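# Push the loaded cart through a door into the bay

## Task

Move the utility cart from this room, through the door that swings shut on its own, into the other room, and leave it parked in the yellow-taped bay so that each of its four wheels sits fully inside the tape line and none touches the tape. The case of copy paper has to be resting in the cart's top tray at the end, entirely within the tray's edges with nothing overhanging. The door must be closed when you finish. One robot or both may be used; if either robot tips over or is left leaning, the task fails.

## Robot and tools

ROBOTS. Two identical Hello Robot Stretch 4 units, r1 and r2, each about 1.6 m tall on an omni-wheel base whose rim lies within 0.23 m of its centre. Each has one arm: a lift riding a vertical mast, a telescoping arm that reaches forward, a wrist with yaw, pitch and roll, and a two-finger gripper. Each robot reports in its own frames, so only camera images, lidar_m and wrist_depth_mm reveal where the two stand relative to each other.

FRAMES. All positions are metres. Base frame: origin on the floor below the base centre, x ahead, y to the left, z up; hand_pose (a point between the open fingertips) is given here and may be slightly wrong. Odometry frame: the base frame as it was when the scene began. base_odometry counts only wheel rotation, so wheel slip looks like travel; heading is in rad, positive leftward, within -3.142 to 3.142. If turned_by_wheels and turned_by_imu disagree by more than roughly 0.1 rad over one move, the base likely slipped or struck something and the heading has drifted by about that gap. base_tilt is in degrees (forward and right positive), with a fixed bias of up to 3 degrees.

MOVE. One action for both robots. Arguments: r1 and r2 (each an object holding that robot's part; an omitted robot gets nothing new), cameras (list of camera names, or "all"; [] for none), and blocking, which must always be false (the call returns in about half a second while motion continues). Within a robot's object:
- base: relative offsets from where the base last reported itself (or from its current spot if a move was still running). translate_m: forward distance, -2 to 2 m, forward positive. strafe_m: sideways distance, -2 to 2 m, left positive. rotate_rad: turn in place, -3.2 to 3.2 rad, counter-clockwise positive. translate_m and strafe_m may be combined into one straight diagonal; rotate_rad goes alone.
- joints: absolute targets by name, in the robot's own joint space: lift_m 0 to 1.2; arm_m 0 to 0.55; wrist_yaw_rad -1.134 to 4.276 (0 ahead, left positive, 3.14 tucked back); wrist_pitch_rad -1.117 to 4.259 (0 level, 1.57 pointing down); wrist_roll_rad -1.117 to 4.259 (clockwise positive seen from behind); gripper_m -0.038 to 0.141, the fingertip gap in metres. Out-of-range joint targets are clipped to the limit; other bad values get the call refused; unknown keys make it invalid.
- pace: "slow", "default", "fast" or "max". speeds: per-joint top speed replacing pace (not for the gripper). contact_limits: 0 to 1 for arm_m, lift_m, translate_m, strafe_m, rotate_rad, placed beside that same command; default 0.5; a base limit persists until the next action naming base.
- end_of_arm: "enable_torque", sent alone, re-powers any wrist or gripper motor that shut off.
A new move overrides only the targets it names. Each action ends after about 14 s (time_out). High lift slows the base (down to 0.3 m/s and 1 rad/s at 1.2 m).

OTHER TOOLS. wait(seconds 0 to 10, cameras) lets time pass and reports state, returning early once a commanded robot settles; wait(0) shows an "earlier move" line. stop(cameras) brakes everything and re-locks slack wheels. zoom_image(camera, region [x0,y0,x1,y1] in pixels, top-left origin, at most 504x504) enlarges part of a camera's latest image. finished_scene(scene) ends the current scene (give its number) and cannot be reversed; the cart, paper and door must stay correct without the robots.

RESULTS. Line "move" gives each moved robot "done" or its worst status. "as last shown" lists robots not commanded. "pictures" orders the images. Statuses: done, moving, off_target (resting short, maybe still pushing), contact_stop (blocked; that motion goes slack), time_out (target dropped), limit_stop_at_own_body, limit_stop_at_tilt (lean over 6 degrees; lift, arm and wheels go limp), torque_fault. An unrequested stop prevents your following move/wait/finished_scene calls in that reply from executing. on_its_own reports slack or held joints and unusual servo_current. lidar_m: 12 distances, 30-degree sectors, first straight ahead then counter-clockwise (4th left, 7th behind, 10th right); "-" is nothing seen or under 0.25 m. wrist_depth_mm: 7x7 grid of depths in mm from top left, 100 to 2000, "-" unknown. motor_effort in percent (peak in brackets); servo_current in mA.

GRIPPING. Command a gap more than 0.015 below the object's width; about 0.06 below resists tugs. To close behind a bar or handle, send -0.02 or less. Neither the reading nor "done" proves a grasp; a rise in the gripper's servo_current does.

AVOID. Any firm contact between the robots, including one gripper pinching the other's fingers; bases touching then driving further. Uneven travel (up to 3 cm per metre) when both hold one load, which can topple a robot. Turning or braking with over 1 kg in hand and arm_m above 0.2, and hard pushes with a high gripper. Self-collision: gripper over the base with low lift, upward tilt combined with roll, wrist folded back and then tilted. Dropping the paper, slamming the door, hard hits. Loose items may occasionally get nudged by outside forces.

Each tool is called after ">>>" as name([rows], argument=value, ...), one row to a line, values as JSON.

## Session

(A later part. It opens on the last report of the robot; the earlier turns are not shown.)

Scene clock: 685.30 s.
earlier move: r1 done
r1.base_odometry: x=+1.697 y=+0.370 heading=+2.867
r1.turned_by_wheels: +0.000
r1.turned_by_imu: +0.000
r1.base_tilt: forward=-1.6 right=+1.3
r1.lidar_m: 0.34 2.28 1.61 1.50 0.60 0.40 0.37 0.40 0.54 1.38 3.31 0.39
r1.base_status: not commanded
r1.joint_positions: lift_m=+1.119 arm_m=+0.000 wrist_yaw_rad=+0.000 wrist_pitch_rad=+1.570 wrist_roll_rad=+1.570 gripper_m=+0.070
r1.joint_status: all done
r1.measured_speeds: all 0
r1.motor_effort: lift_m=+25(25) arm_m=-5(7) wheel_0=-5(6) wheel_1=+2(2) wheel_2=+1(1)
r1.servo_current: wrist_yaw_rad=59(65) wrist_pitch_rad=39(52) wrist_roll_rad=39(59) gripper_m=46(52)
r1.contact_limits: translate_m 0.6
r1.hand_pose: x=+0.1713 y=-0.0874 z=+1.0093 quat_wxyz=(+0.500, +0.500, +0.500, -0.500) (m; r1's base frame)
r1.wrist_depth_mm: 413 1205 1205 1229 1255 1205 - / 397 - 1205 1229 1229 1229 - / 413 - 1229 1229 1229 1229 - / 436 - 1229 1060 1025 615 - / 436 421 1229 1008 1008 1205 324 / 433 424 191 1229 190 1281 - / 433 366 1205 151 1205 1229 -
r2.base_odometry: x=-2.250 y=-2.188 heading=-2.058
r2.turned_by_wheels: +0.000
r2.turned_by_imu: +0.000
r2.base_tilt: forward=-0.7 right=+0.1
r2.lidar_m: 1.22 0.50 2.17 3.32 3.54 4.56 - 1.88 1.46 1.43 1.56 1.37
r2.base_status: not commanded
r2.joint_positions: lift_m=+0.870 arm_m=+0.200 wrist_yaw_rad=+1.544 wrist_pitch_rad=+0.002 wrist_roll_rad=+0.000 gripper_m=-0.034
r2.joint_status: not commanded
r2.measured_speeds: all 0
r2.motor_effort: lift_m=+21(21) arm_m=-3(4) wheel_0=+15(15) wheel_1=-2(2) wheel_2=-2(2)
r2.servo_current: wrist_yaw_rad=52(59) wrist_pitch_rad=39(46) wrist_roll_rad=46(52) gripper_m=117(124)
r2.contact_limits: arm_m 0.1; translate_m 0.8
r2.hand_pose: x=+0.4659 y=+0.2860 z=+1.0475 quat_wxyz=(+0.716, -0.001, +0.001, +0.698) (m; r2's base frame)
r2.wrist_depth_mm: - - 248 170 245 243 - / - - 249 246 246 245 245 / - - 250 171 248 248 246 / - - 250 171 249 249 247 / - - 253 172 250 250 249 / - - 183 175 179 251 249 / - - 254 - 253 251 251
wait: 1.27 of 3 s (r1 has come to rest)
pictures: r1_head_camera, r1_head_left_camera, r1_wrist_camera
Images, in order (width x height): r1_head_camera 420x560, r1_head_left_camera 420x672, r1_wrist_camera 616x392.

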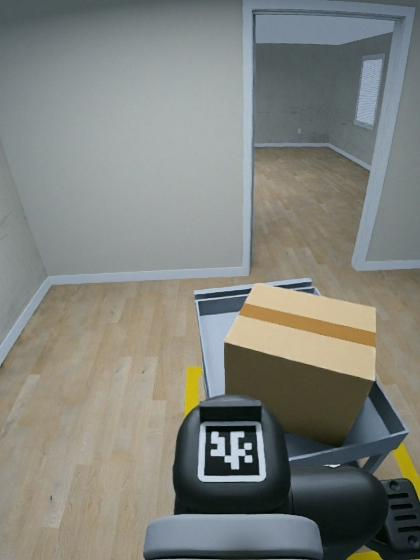

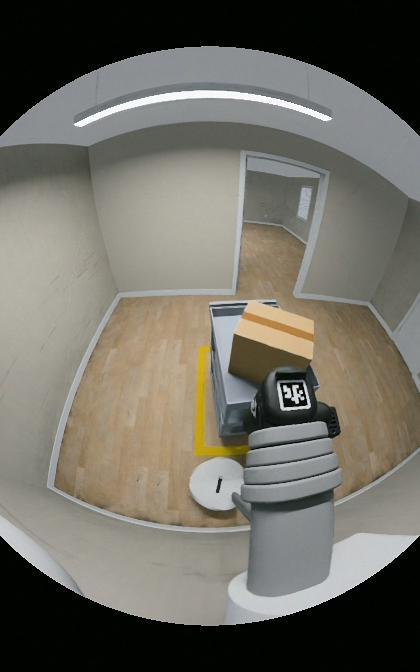

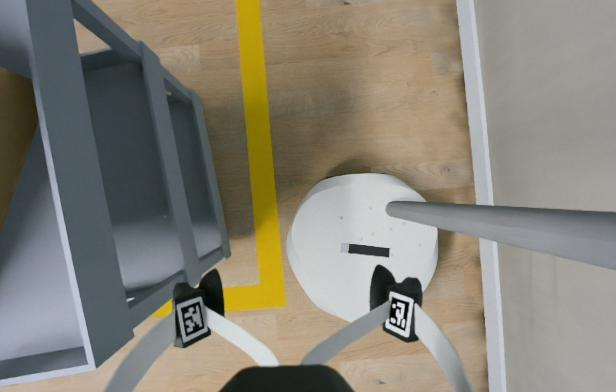

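>>> move(blocking=false, r2={"joints":{"gripper_m":0.1}}, r1={"base":{"strafe_m":0.75}}, cameras=[])

>>> wait(seconds=5, cameras=["r2_head_left_camera"])

>>> move(blocking=false, r1={"base":{"translate_m":0.75}}, cameras=[])

>>> wait(seconds=5, cameras=["r2_head_left_camera","r2_head_right_camera","r1_head_left_camera"])

Scene clock: 706.87 s.
move: r1 moving; r2 moving
r1.base_odometry: x=+1.688 y=+0.335 heading=+2.867
r1.turned_by_wheels: +0.000
r1.turned_by_imu: +0.000
r1.base_tilt: forward=-1.6 right=+1.3
r1.lidar_m: 0.35 2.21 1.54 1.49 0.60 0.41 0.37 0.40 0.56 1.39 0.61 0.38
r1.base_status: strafe_m moving
r1.joint_positions: lift_m=+1.119 arm_m=+0.000 wrist_yaw_rad=+0.000 wrist_pitch_rad=+1.570 wrist_roll_rad=+1.570 gripper_m=+0.070
r1.joint_status: not commanded
r1.measured_speeds: translate_m=+0.000 strafe_m=+0.139 rotate_rad=-0.001 lift_m=+0.000 arm_m=+0.000 wrist_yaw_rad=+0.000 wrist_pitch_rad=+0.000 wrist_roll_rad=+0.000
r1.motor_effort: lift_m=+25(25) arm_m=-5(5) wheel_0=-9(10) wheel_1=+7(9) wheel_2=-1(2)
r1.servo_current: wrist_yaw_rad=46(72) wrist_pitch_rad=46(46) wrist_roll_rad=33(65) gripper_m=46(52)
r1.hand_pose: x=+0.1713 y=-0.0874 z=+1.0093 quat_wxyz=(+0.500, +0.500, +0.500, -0.500) (m; r1's base frame)
r1.wrist_depth_mm: 402 1205 1205 1255 1229 1229 - / 407 - 1229 1205 1229 1255 - / 415 - 1182 1229 1205 1255 - / 433 427 1205 1060 1008 609 - / 436 427 1182 1008 1025 1205 327 / 436 452 192 1255 191 1229 - / 1205 1229 1229 151 1229 1229 -
r2.base_odometry: x=-2.250 y=-2.188 heading=-2.058
r2.turned_by_wheels: +0.000
r2.turned_by_imu: +0.000
r2.base_tilt: forward=-0.7 right=+0.1
r2.lidar_m: 1.22 0.49 2.12 3.32 3.53 4.55 - 1.92 1.46 1.43 1.52 1.40
r2.base_status: not commanded
r2.joint_positions: lift_m=+0.870 arm_m=+0.200 wrist_yaw_rad=+1.545 wrist_pitch_rad=+0.002 wrist_roll_rad=+0.000 gripper_m=-0.009
r2.joint_status: gripper_m moving
r2.measured_speeds: translate_m=+0.000 strafe_m=+0.000 rotate_rad=+0.000 lift_m=+0.000 arm_m=+0.000 wrist_yaw_rad=+0.004 wrist_pitch_rad=+0.000 wrist_roll_rad=+0.000
r2.motor_effort: lift_m=+21(21) arm_m=-4(4) wheel_0=+14(15) wheel_1=-1(2) wheel_2=-1(2)
r2.servo_current: wrist_yaw_rad=46(65) wrist_pitch_rad=46(46) wrist_roll_rad=33(52) gripper_m=65(130)
r2.contact_limits: arm_m 0.1; translate_m 0.8
r2.hand_pose: x=+0.4658 y=+0.2860 z=+1.0475 quat_wxyz=(+0.716, -0.001, +0.001, +0.698) (m; r2's base frame)
r2.wrist_depth_mm: - - 254 175 250 248 248 / - - 254 252 251 250 249 / - - 256 177 253 251 250 / - - 258 178 254 252 250 / - - 258 177 254 254 253 / - - 187 178 180 255 254 / - - 262 - 257 - 255
pictures: none
No camera images: "cameras" was empty.

Scene clock: 708.40 s.
earlier move: r1 moving; r2 done
r1.base_odometry: x=+1.574 y=-0.068 heading=+2.867
r1.turned_by_wheels: +0.000
r1.turned_by_imu: +0.003
r1.base_tilt: forward=-1.6 right=+1.2
r1.lidar_m: 2.36 1.59 1.14 1.05 0.63 0.42 0.39 0.44 0.57 1.44 0.54 0.59
r1.base_status: strafe_m moving
r1.joint_positions: lift_m=+1.119 arm_m=+0.000 wrist_yaw_rad=+0.000 wrist_pitch_rad=+1.570 wrist_roll_rad=+1.570 gripper_m=+0.070
r1.joint_status: not commanded
r1.measured_speeds: translate_m=+0.000 strafe_m=+0.300 rotate_rad=+0.001 lift_m=+0.000 arm_m=+0.000 wrist_yaw_rad=+0.000 wrist_pitch_rad=+0.000 wrist_roll_rad=+0.000
r1.motor_effort: lift_m=+25(25) arm_m=-5(5) wheel_0=-6(12) wheel_1=+7(10) wheel_2=-1(2)
r1.servo_current: wrist_yaw_rad=39(72) wrist_pitch_rad=33(52) wrist_roll_rad=46(65) gripper_m=46(52)
r1.hand_pose: x=+0.1713 y=-0.0874 z=+1.0093 quat_wxyz=(+0.500, +0.500, +0.500, -0.500) (m; r1's base frame)
r1.wrist_depth_mm: - - 1205 1205 1255 1229 - / - - 1229 1205 1255 1205 - / 1229 1229 1229 1182 1255 1255 - / 1205 1205 1255 1229 1025 609 - / 1205 1205 1229 1042 1008 1255 322 / 1182 1205 192 1229 191 1229 - / 1229 1205 1205 151 1229 1205 -
r2.base_odometry: x=-2.250 y=-2.188 heading=-2.058
r2.turned_by_wheels: -0.001
r2.turned_by_imu: -0.001
r2.base_tilt: forward=-0.7 right=+0.0
r2.lidar_m: 1.34 0.86 0.70 3.33 3.53 4.55 - 1.92 1.46 1.40 1.53 1.39
r2.base_status: not commanded
r2.joint_positions: lift_m=+0.870 arm_m=+0.200 wrist_yaw_rad=+1.543 wrist_pitch_rad=+0.002 wrist_roll_rad=+0.000 gripper_m=+0.100
r2.joint_status: all done
r2.measured_speeds: all 0
r2.motor_effort: lift_m=+21(21) arm_m=-4(4) wheel_0=+6(15) wheel_1=-2(2) wheel_2=-2(2)
r2.servo_current: wrist_yaw_rad=52(65) wrist_pitch_rad=39(46) wrist_roll_rad=33(65) gripper_m=52(130)
r2.contact_limits: arm_m 0.1; translate_m 0.8
r2.hand_pose: x=+0.4663 y=+0.2858 z=+1.0475 quat_wxyz=(+0.717, -0.001, +0.001, +0.697) (m; r2's base frame)
r2.wrist_depth_mm: - - - 564 - - - / - - - 574 - - - / - - - 574 - - - / - - - - - - - / - - - 585 - - - / - - 195 500 186 - - / - - - - - - -
wait: 1.53 of 5 s (r2 has come to rest)
pictures: r2_head_left_camera
Images, in order (width x height): r2_head_left_camera 420x672.

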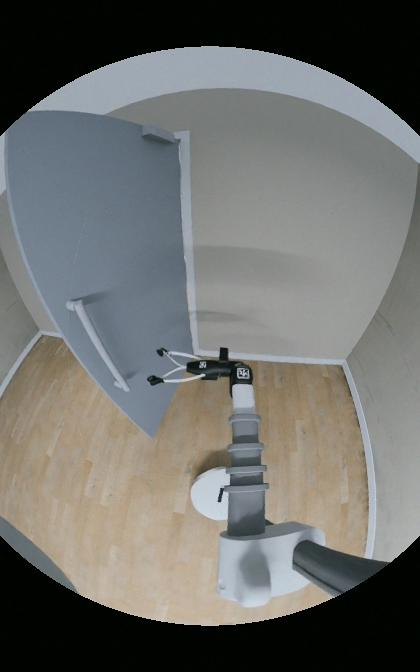

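Scene clock: 708.90 s.
earlier move: r1 replaced
move: r1 moving
r1.base_odometry: x=+1.513 y=-0.169 heading=+2.867
r1.turned_by_wheels: +0.000
r1.turned_by_imu: +0.001
r1.base_tilt: forward=-1.6 right=+1.3
r1.lidar_m: 2.32 1.45 1.01 0.95 0.66 0.46 0.44 0.44 0.65 1.60 0.65 0.76
r1.base_status: earlier strafe_m replaced; translate_m moving
r1.joint_positions: lift_m=+1.120 arm_m=+0.000 wrist_yaw_rad=+0.000 wrist_pitch_rad=+1.570 wrist_roll_rad=+1.570 gripper_m=+0.070
r1.joint_status: not commanded
r1.measured_speeds: translate_m=+0.120 strafe_m=+0.160 rotate_rad=+0.005 lift_m=+0.000 arm_m=+0.000 wrist_yaw_rad=+0.000 wrist_pitch_rad=+0.000 wrist_roll_rad=+0.000
r1.motor_effort: lift_m=+25(25) arm_m=-5(5) wheel_0=+2(7) wheel_1=+3(5) wheel_2=-9(9)
r1.servo_current: wrist_yaw_rad=39(59) wrist_pitch_rad=46(46) wrist_roll_rad=65(65) gripper_m=39(52)
r1.hand_pose: x=+0.1713 y=-0.0874 z=+1.0093 quat_wxyz=(+0.500, +0.500, +0.500, -0.500) (m; r1's base frame)
r1.wrist_depth_mm: - - 1182 1229 1229 1255 - / 1205 1205 1205 1255 1229 1229 - / 1205 1229 1205 1229 1229 1229 - / 1205 1229 1255 1182 1025 1205 - / 1229 1229 1229 1008 1025 1229 325 / 1205 1205 192 1255 191 1229 - / 1205 1182 1229 151 1229 1229 -
r2: as last shown
r2.turned_by_wheels: +0.000
r2.turned_by_imu: +0.000
r2.lidar_m: 1.36 1.00 0.88 3.32 3.56 4.56 - 1.90 1.46 1.41 1.51 1.39
r2.motor_effort: lift_m=+21(21) arm_m=-3(4) wheel_0=+6(6) wheel_1=-2(2) wheel_2=-1(2)
r2.servo_current: wrist_yaw_rad=39(52) wrist_pitch_rad=39(46) wrist_roll_rad=52(59) gripper_m=52(59)
r2.contact_limits: arm_m 0.1; translate_m 0.8
r2.wrist_depth_mm: - - - - - - - / - - - - - - - / - - - - - - - / - - - - - - - / - - - - - - - / - - 195 - 185 - - / - - - - - - -
pictures: none
No camera images: "cameras" was empty.

Scene clock: 712.40 s.
earlier move: r1 done
r1.base_odometry: x=+0.810 y=-0.014 heading=+2.867
r1.turned_by_wheels: +0.000
r1.turned_by_imu: +0.001
r1.base_tilt: forward=-1.6 right=+1.3
r1.lidar_m: 1.62 1.42 1.01 0.94 0.98 1.25 1.16 1.19 0.58 0.51 0.52 1.71
r1.base_status: done
r1.joint_positions: lift_m=+1.120 arm_m=+0.000 wrist_yaw_rad=+0.000 wrist_pitch_rad=+1.570 wrist_roll_rad=+1.570 gripper_m=+0.070
r1.joint_status: not commanded
r1.measured_speeds: all 0
r1.motor_effort: lift_m=+24(25) arm_m=-5(5) wheel_0=+2(12) wheel_1=+1(8) wheel_2=+0(10)
r1.servo_current: wrist_yaw_rad=46(72) wrist_pitch_rad=46(52) wrist_roll_rad=52(72) gripper_m=39(52)
r1.hand_pose: x=+0.1713 y=-0.0874 z=+1.0094 quat_wxyz=(+0.500, +0.500, +0.500, -0.500) (m; r1's base frame)
r1.wrist_depth_mm: 1229 1229 1205 - - 1255 1205 / 1205 1205 1229 1205 1229 1255 1229 / 1205 1229 1229 1205 1229 1229 1229 / 1205 1229 1229 1255 1008 1229 1255 / 1205 1205 1205 991 1008 1205 364 / 1229 1255 192 1229 191 1229 1229 / 1229 1229 1229 151 1255 1205 1255
r2.base_odometry: x=-2.250 y=-2.188 heading=-2.058
r2.turned_by_wheels: +0.000
r2.turned_by_imu: +0.000
r2.base_tilt: forward=-0.6 right=+0.1
r2.lidar_m: 1.35 1.42 1.80 3.30 3.56 4.55 - 1.91 1.46 1.43 1.53 1.40
r2.base_status: not commanded
r2.joint_positions: lift_m=+0.870 arm_m=+0.200 wrist_yaw_rad=+1.543 wrist_pitch_rad=+0.002 wrist_roll_rad=+0.000 gripper_m=+0.100
r2.joint_status: not commanded
r2.measured_speeds: all 0
r2.motor_effort: lift_m=+21(21) arm_m=-3(4) wheel_0=+6(6) wheel_1=-2(2) wheel_2=-1(2)
r2.servo_current: wrist_yaw_rad=52(59) wrist_pitch_rad=46(46) wrist_roll_rad=46(59) gripper_m=52(59)
r2.contact_limits: arm_m 0.1; translate_m 0.8
r2.hand_pose: x=+0.4663 y=+0.2858 z=+1.0475 quat_wxyz=(+0.717, -0.001, +0.001, +0.697) (m; r2's base frame)
r2.wrist_depth_mm: - - - - - - - / - - - - - - - / - - - - - - - / - - - - - - - / - - - - - - - / - - 196 - 195 - - / - - - - - - -
wait: 3.50 of 5 s (r1 has come to rest)
pictures: r1_head_left_camera, r2_head_left_camera, r2_head_right_camera
Images, in order (width x height): r1_head_left_camera 420x672, r2_head_left_camera 420x672, r2_head_right_camera 420x672.

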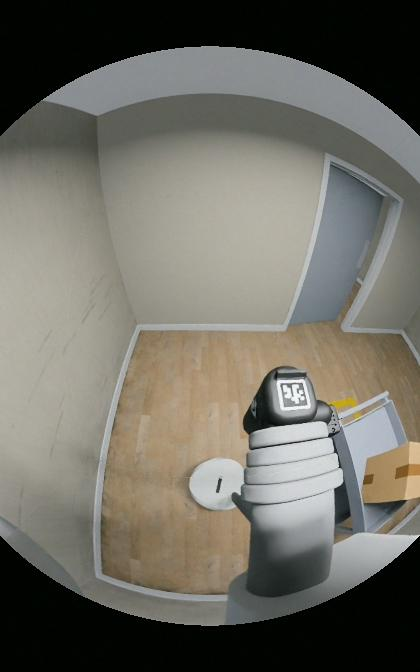

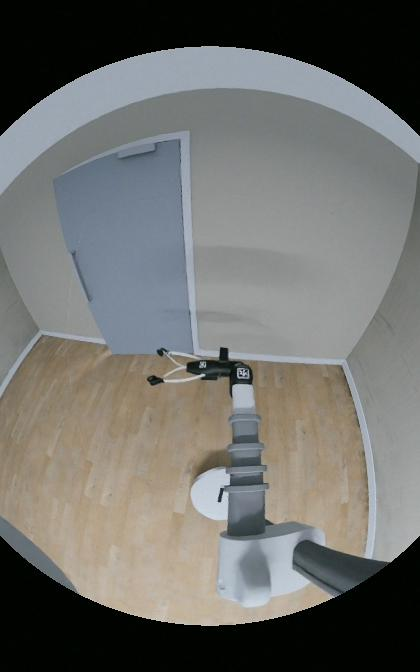

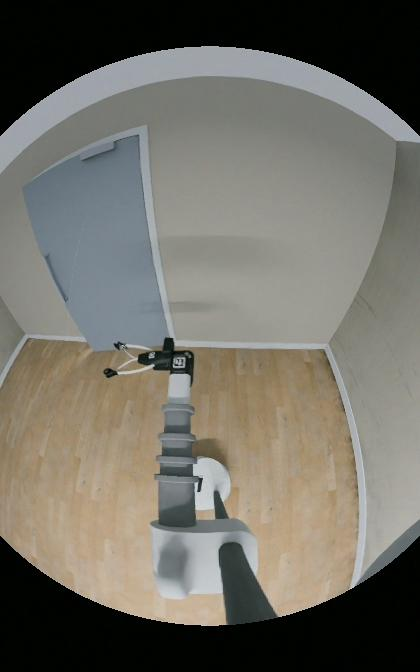

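>>> move(blocking=false, r1={"base":{"rotate_rad":-1.57}}, cameras=[])

>>> wait(seconds=5, cameras=["r1_head_left_camera","r1_head_right_camera","r1_head_camera","r2_head_left_camera"])

>>> zoom_image(camera="r1_head_right_camera", region=[50, 250, 400, 560])

Scene clock: 718.50 s.
move: r1 moving
r1.base_odometry: x=+0.810 y=-0.014 heading=+2.711
r1.turned_by_wheels: -0.157
r1.turned_by_imu: -0.157
r1.base_tilt: forward=-1.6 right=+1.3
r1.lidar_m: 1.63 1.62 1.05 0.93 0.94 1.16 1.16 1.18 0.61 0.51 0.49 1.79
r1.base_status: rotate_rad moving
r1.joint_positions: lift_m=+1.120 arm_m=+0.000 wrist_yaw_rad=+0.000 wrist_pitch_rad=+1.570 wrist_roll_rad=+1.570 gripper_m=+0.070
r1.joint_status: not commanded
r1.measured_speeds: translate_m=-0.001 strafe_m=-0.001 rotate_rad=-0.608 lift_m=+0.000 arm_m=+0.000 wrist_yaw_rad=+0.000 wrist_pitch_rad=+0.000 wrist_roll_rad=+0.000
r1.motor_effort: lift_m=+24(24) arm_m=-5(5) wheel_0=+6(8) wheel_1=+5(7) wheel_2=+5(7)
r1.servo_current: wrist_yaw_rad=46(52) wrist_pitch_rad=39(52) wrist_roll_rad=46(65) gripper_m=46(46)
r1.hand_pose: x=+0.1713 y=-0.0874 z=+1.0094 quat_wxyz=(+0.500, +0.500, +0.500, -0.500) (m; r1's base frame)
r1.wrist_depth_mm: 1205 1205 1229 - 1229 1205 1229 / 1229 1229 1229 1182 1229 1229 1229 / 1205 1229 1205 1229 1229 1229 1255 / 1182 1205 1255 1229 1025 1255 1255 / 1205 1229 1205 1008 1025 1229 359 / 1229 1205 192 1205 191 1255 1255 / 1205 1205 1205 151 1229 1229 1229
r2: as last shown
r2.turned_by_imu: +0.001
r2.base_tilt: forward=-0.7 right=+0.0
r2.lidar_m: 1.33 1.46 2.11 3.32 3.54 4.54 - 1.89 1.46 1.43 1.53 1.39
r2.motor_effort: lift_m=+21(21) arm_m=-3(4) wheel_0=+6(6) wheel_1=-1(2) wheel_2=-1(2)
r2.servo_current: wrist_yaw_rad=46(52) wrist_pitch_rad=39(39) wrist_roll_rad=52(59) gripper_m=46(59)
r2.contact_limits: arm_m 0.1; translate_m 0.8
r2.wrist_depth_mm: - - - - - - - / - - - - - - - / - - - - - - - / - - - - - - - / - - - - - - - / - - 195 - 195 - - / - - - - - - -
pictures: none
No camera images: "cameras" was empty.

Scene clock: 720.57 s.
earlier move: r1 done
r1.base_odometry: x=+0.810 y=-0.014 heading=+1.297
r1.turned_by_wheels: -1.413
r1.turned_by_imu: -1.421
r1.base_tilt: forward=-1.6 right=+1.2
r1.lidar_m: 0.49 0.52 1.69 1.61 1.41 0.97 0.94 0.95 1.25 1.13 1.19 0.56
r1.base_status: done
r1.joint_positions: lift_m=+1.120 arm_m=+0.000 wrist_yaw_rad=+0.000 wrist_pitch_rad=+1.570 wrist_roll_rad=+1.570 gripper_m=+0.070
r1.joint_status: not commanded
r1.measured_speeds: all 0
r1.motor_effort: lift_m=+24(24) arm_m=-5(5) wheel_0=+1(9) wheel_1=+2(8) wheel_2=+1(7)
r1.servo_current: wrist_yaw_rad=46(65) wrist_pitch_rad=39(52) wrist_roll_rad=52(65) gripper_m=46(46)
r1.hand_pose: x=+0.1713 y=-0.0874 z=+1.0094 quat_wxyz=(+0.500, +0.500, +0.500, -0.500) (m; r1's base frame)
r1.wrist_depth_mm: 1205 1205 1255 1229 1205 1205 1255 / - 1229 1255 1229 1229 1255 1205 / - 1205 1229 1229 1255 1255 1229 / - - 1205 1255 1008 1229 1229 / - - 1205 1025 1025 1255 353 / - - 193 1205 191 1229 1229 / - 159 1205 151 1255 1229 1229
r2.base_odometry: x=-2.250 y=-2.188 heading=-2.058
r2.turned_by_wheels: +0.000
r2.turned_by_imu: +0.000
r2.base_tilt: forward=-0.6 right=+0.0
r2.lidar_m: 1.35 1.48 2.13 3.32 3.53 4.54 - 1.90 1.48 1.44 1.51 1.40
r2.base_status: not commanded
r2.joint_positions: lift_m=+0.870 arm_m=+0.200 wrist_yaw_rad=+1.543 wrist_pitch_rad=+0.002 wrist_roll_rad=+0.000 gripper_m=+0.100
r2.joint_status: not commanded
r2.measured_speeds: all 0
r2.motor_effort: lift_m=+21(21) arm_m=-4(4) wheel_0=+6(6) wheel_1=-1(2) wheel_2=-1(2)
r2.servo_current: wrist_yaw_rad=39(59) wrist_pitch_rad=39(46) wrist_roll_rad=52(59) gripper_m=59(59)
r2.contact_limits: arm_m 0.1; translate_m 0.8
r2.hand_pose: x=+0.4663 y=+0.2858 z=+1.0475 quat_wxyz=(+0.717, -0.001, +0.001, +0.697) (m; r2's base frame)
r2.wrist_depth_mm: - - - - - - - / - - - - - - - / - - - - - - - / - - - - - - - / - - - - - - - / - - 195 - 196 - - / - - - - - - -
wait: 2.07 of 5 s (r1 has come to rest)
pictures: r1_head_camera, r1_head_left_camera, r1_head_right_camera, r2_head_left_camera
Images, in order (width x height): r1_head_camera 420x560, r1_head_left_camera 420x672, r1_head_right_camera 420x672, r2_head_left_camera 420x672.

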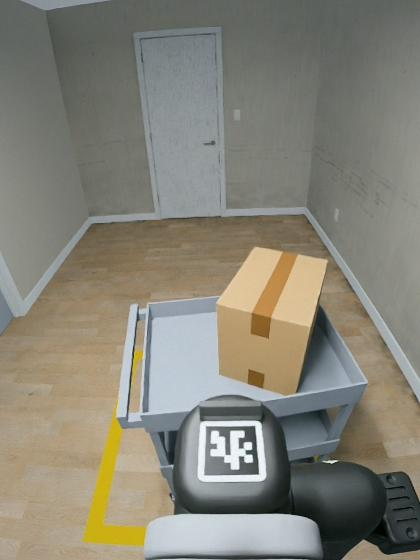

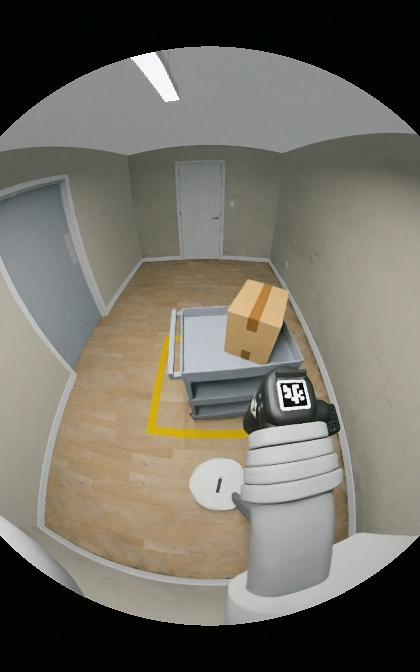

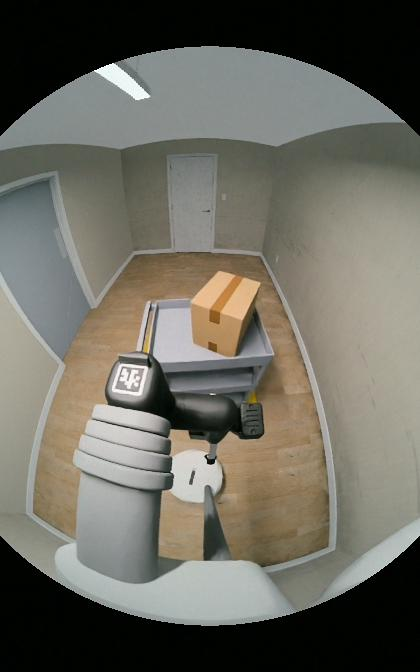

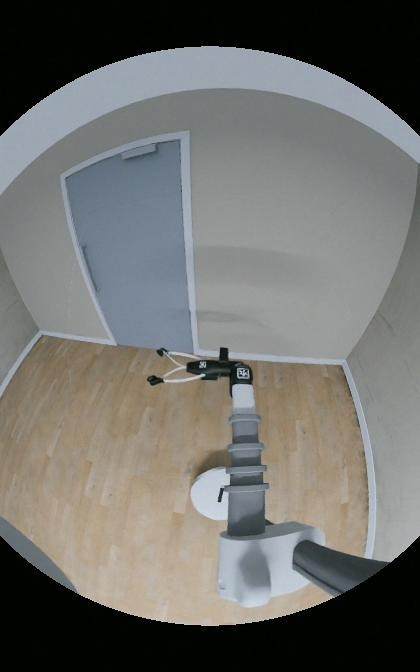

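Scaled by 1.440 from the camera's 420x672 image, which has a finer 600x960 frame.

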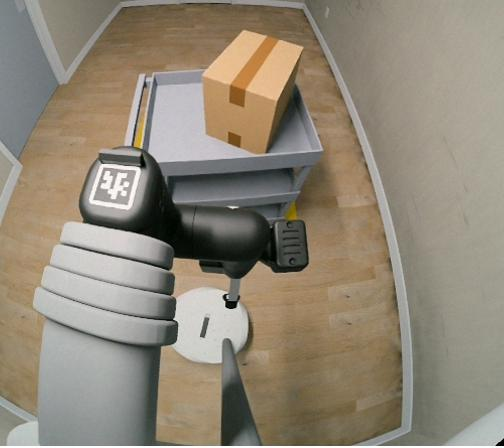

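>>> zoom_image(camera="r1_head_left_camera", region=[130, 290, 330, 460])

>>> wait(seconds=3, cameras=["r2_head_left_camera"])

>>> zoom_image(camera="r2_head_left_camera", region=[40, 120, 220, 370])

Scaled by 2.520 from the camera's 420x672 image, which has a finer 600x960 frame.

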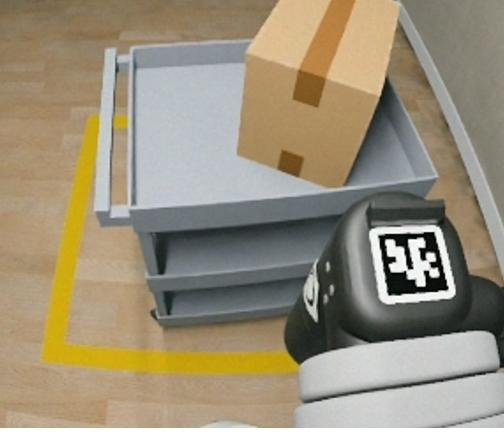

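Scene clock: 729.77 s.
r1.base_odometry: x=+0.810 y=-0.014 heading=+1.297
r1.turned_by_wheels: +0.000
r1.turned_by_imu: +0.000
r1.base_tilt: forward=-1.6 right=+1.3
r1.lidar_m: 0.48 0.52 1.70 1.61 1.39 0.99 0.92 0.96 1.21 1.14 1.21 0.57
r1.base_status: done
r1.joint_positions: lift_m=+1.120 arm_m=+0.000 wrist_yaw_rad=+0.000 wrist_pitch_rad=+1.570 wrist_roll_rad=+1.570 gripper_m=+0.070
r1.joint_status: not commanded
r1.measured_speeds: all 0
r1.motor_effort: lift_m=+24(24) arm_m=-5(5) wheel_0=+2(9) wheel_1=+3(8) wheel_2=+1(7)
r1.servo_current: wrist_yaw_rad=26(65) wrist_pitch_rad=39(52) wrist_roll_rad=46(65) gripper_m=33(46)
r1.hand_pose: x=+0.1713 y=-0.0874 z=+1.0094 quat_wxyz=(+0.500, +0.500, +0.500, -0.500) (m; r1's base frame)
r1.wrist_depth_mm: 1205 1205 1205 1205 1205 1255 1229 / - 1182 1229 1229 1255 1205 1255 / - 1205 1229 1205 1229 1229 1229 / - - 1255 1229 1008 1205 1255 / - - 1229 1008 1025 1255 353 / - - 192 1205 191 1229 1229 / - 159 1205 151 1229 1229 1205
r2.base_odometry: x=-2.250 y=-2.188 heading=-2.058
r2.turned_by_wheels: +0.000
r2.turned_by_imu: +0.001
r2.base_tilt: forward=-0.7 right=+0.1
r2.lidar_m: 1.36 1.47 2.08 3.32 3.53 4.56 - 1.88 1.48 1.43 1.53 1.38
r2.base_status: not commanded
r2.joint_positions: lift_m=+0.870 arm_m=+0.200 wrist_yaw_rad=+1.543 wrist_pitch_rad=+0.002 wrist_roll_rad=+0.000 gripper_m=+0.100
r2.joint_status: not commanded
r2.measured_speeds: all 0
r2.motor_effort: lift_m=+21(21) arm_m=-3(4) wheel_0=+5(6) wheel_1=-1(2) wheel_2=-1(2)
r2.servo_current: wrist_yaw_rad=46(59) wrist_pitch_rad=39(46) wrist_roll_rad=46(59) gripper_m=52(59)
r2.contact_limits: arm_m 0.1; translate_m 0.8
r2.hand_pose: x=+0.4663 y=+0.2858 z=+1.0475 quat_wxyz=(+0.717, -0.001, +0.001, +0.697) (m; r2's base frame)
r2.wrist_depth_mm: - - - - - - - / - - - - - - - / - - - - - - - / - - - - - - - / - - - - - - - / - - 195 - 195 - - / - - - - - - -
wait: 3.00 s; at rest from the start
pictures: r2_head_left_camera
Images, in order (width x height): r2_head_left_camera 420x672.

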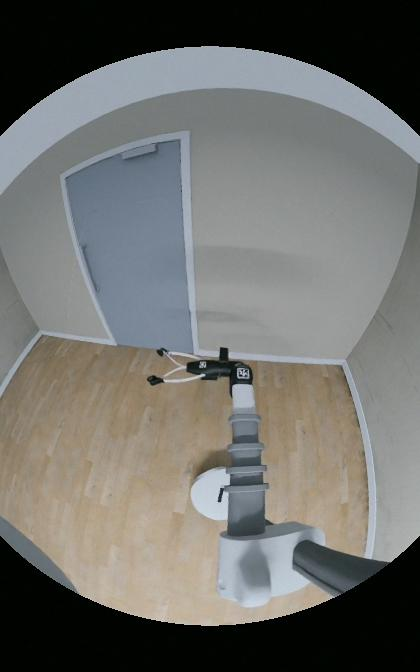

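Scaled by 2.016 from the camera's 420x672 image, which has a finer 600x960 frame.

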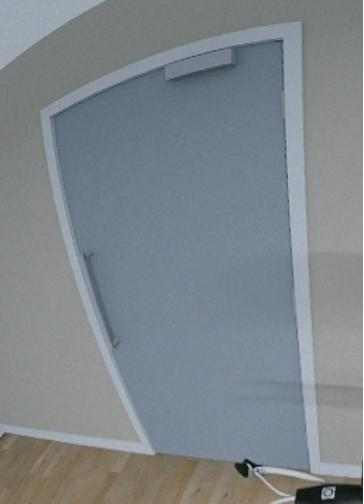

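>>> finished_scene(scene=1)

The scene is finished: the task was done.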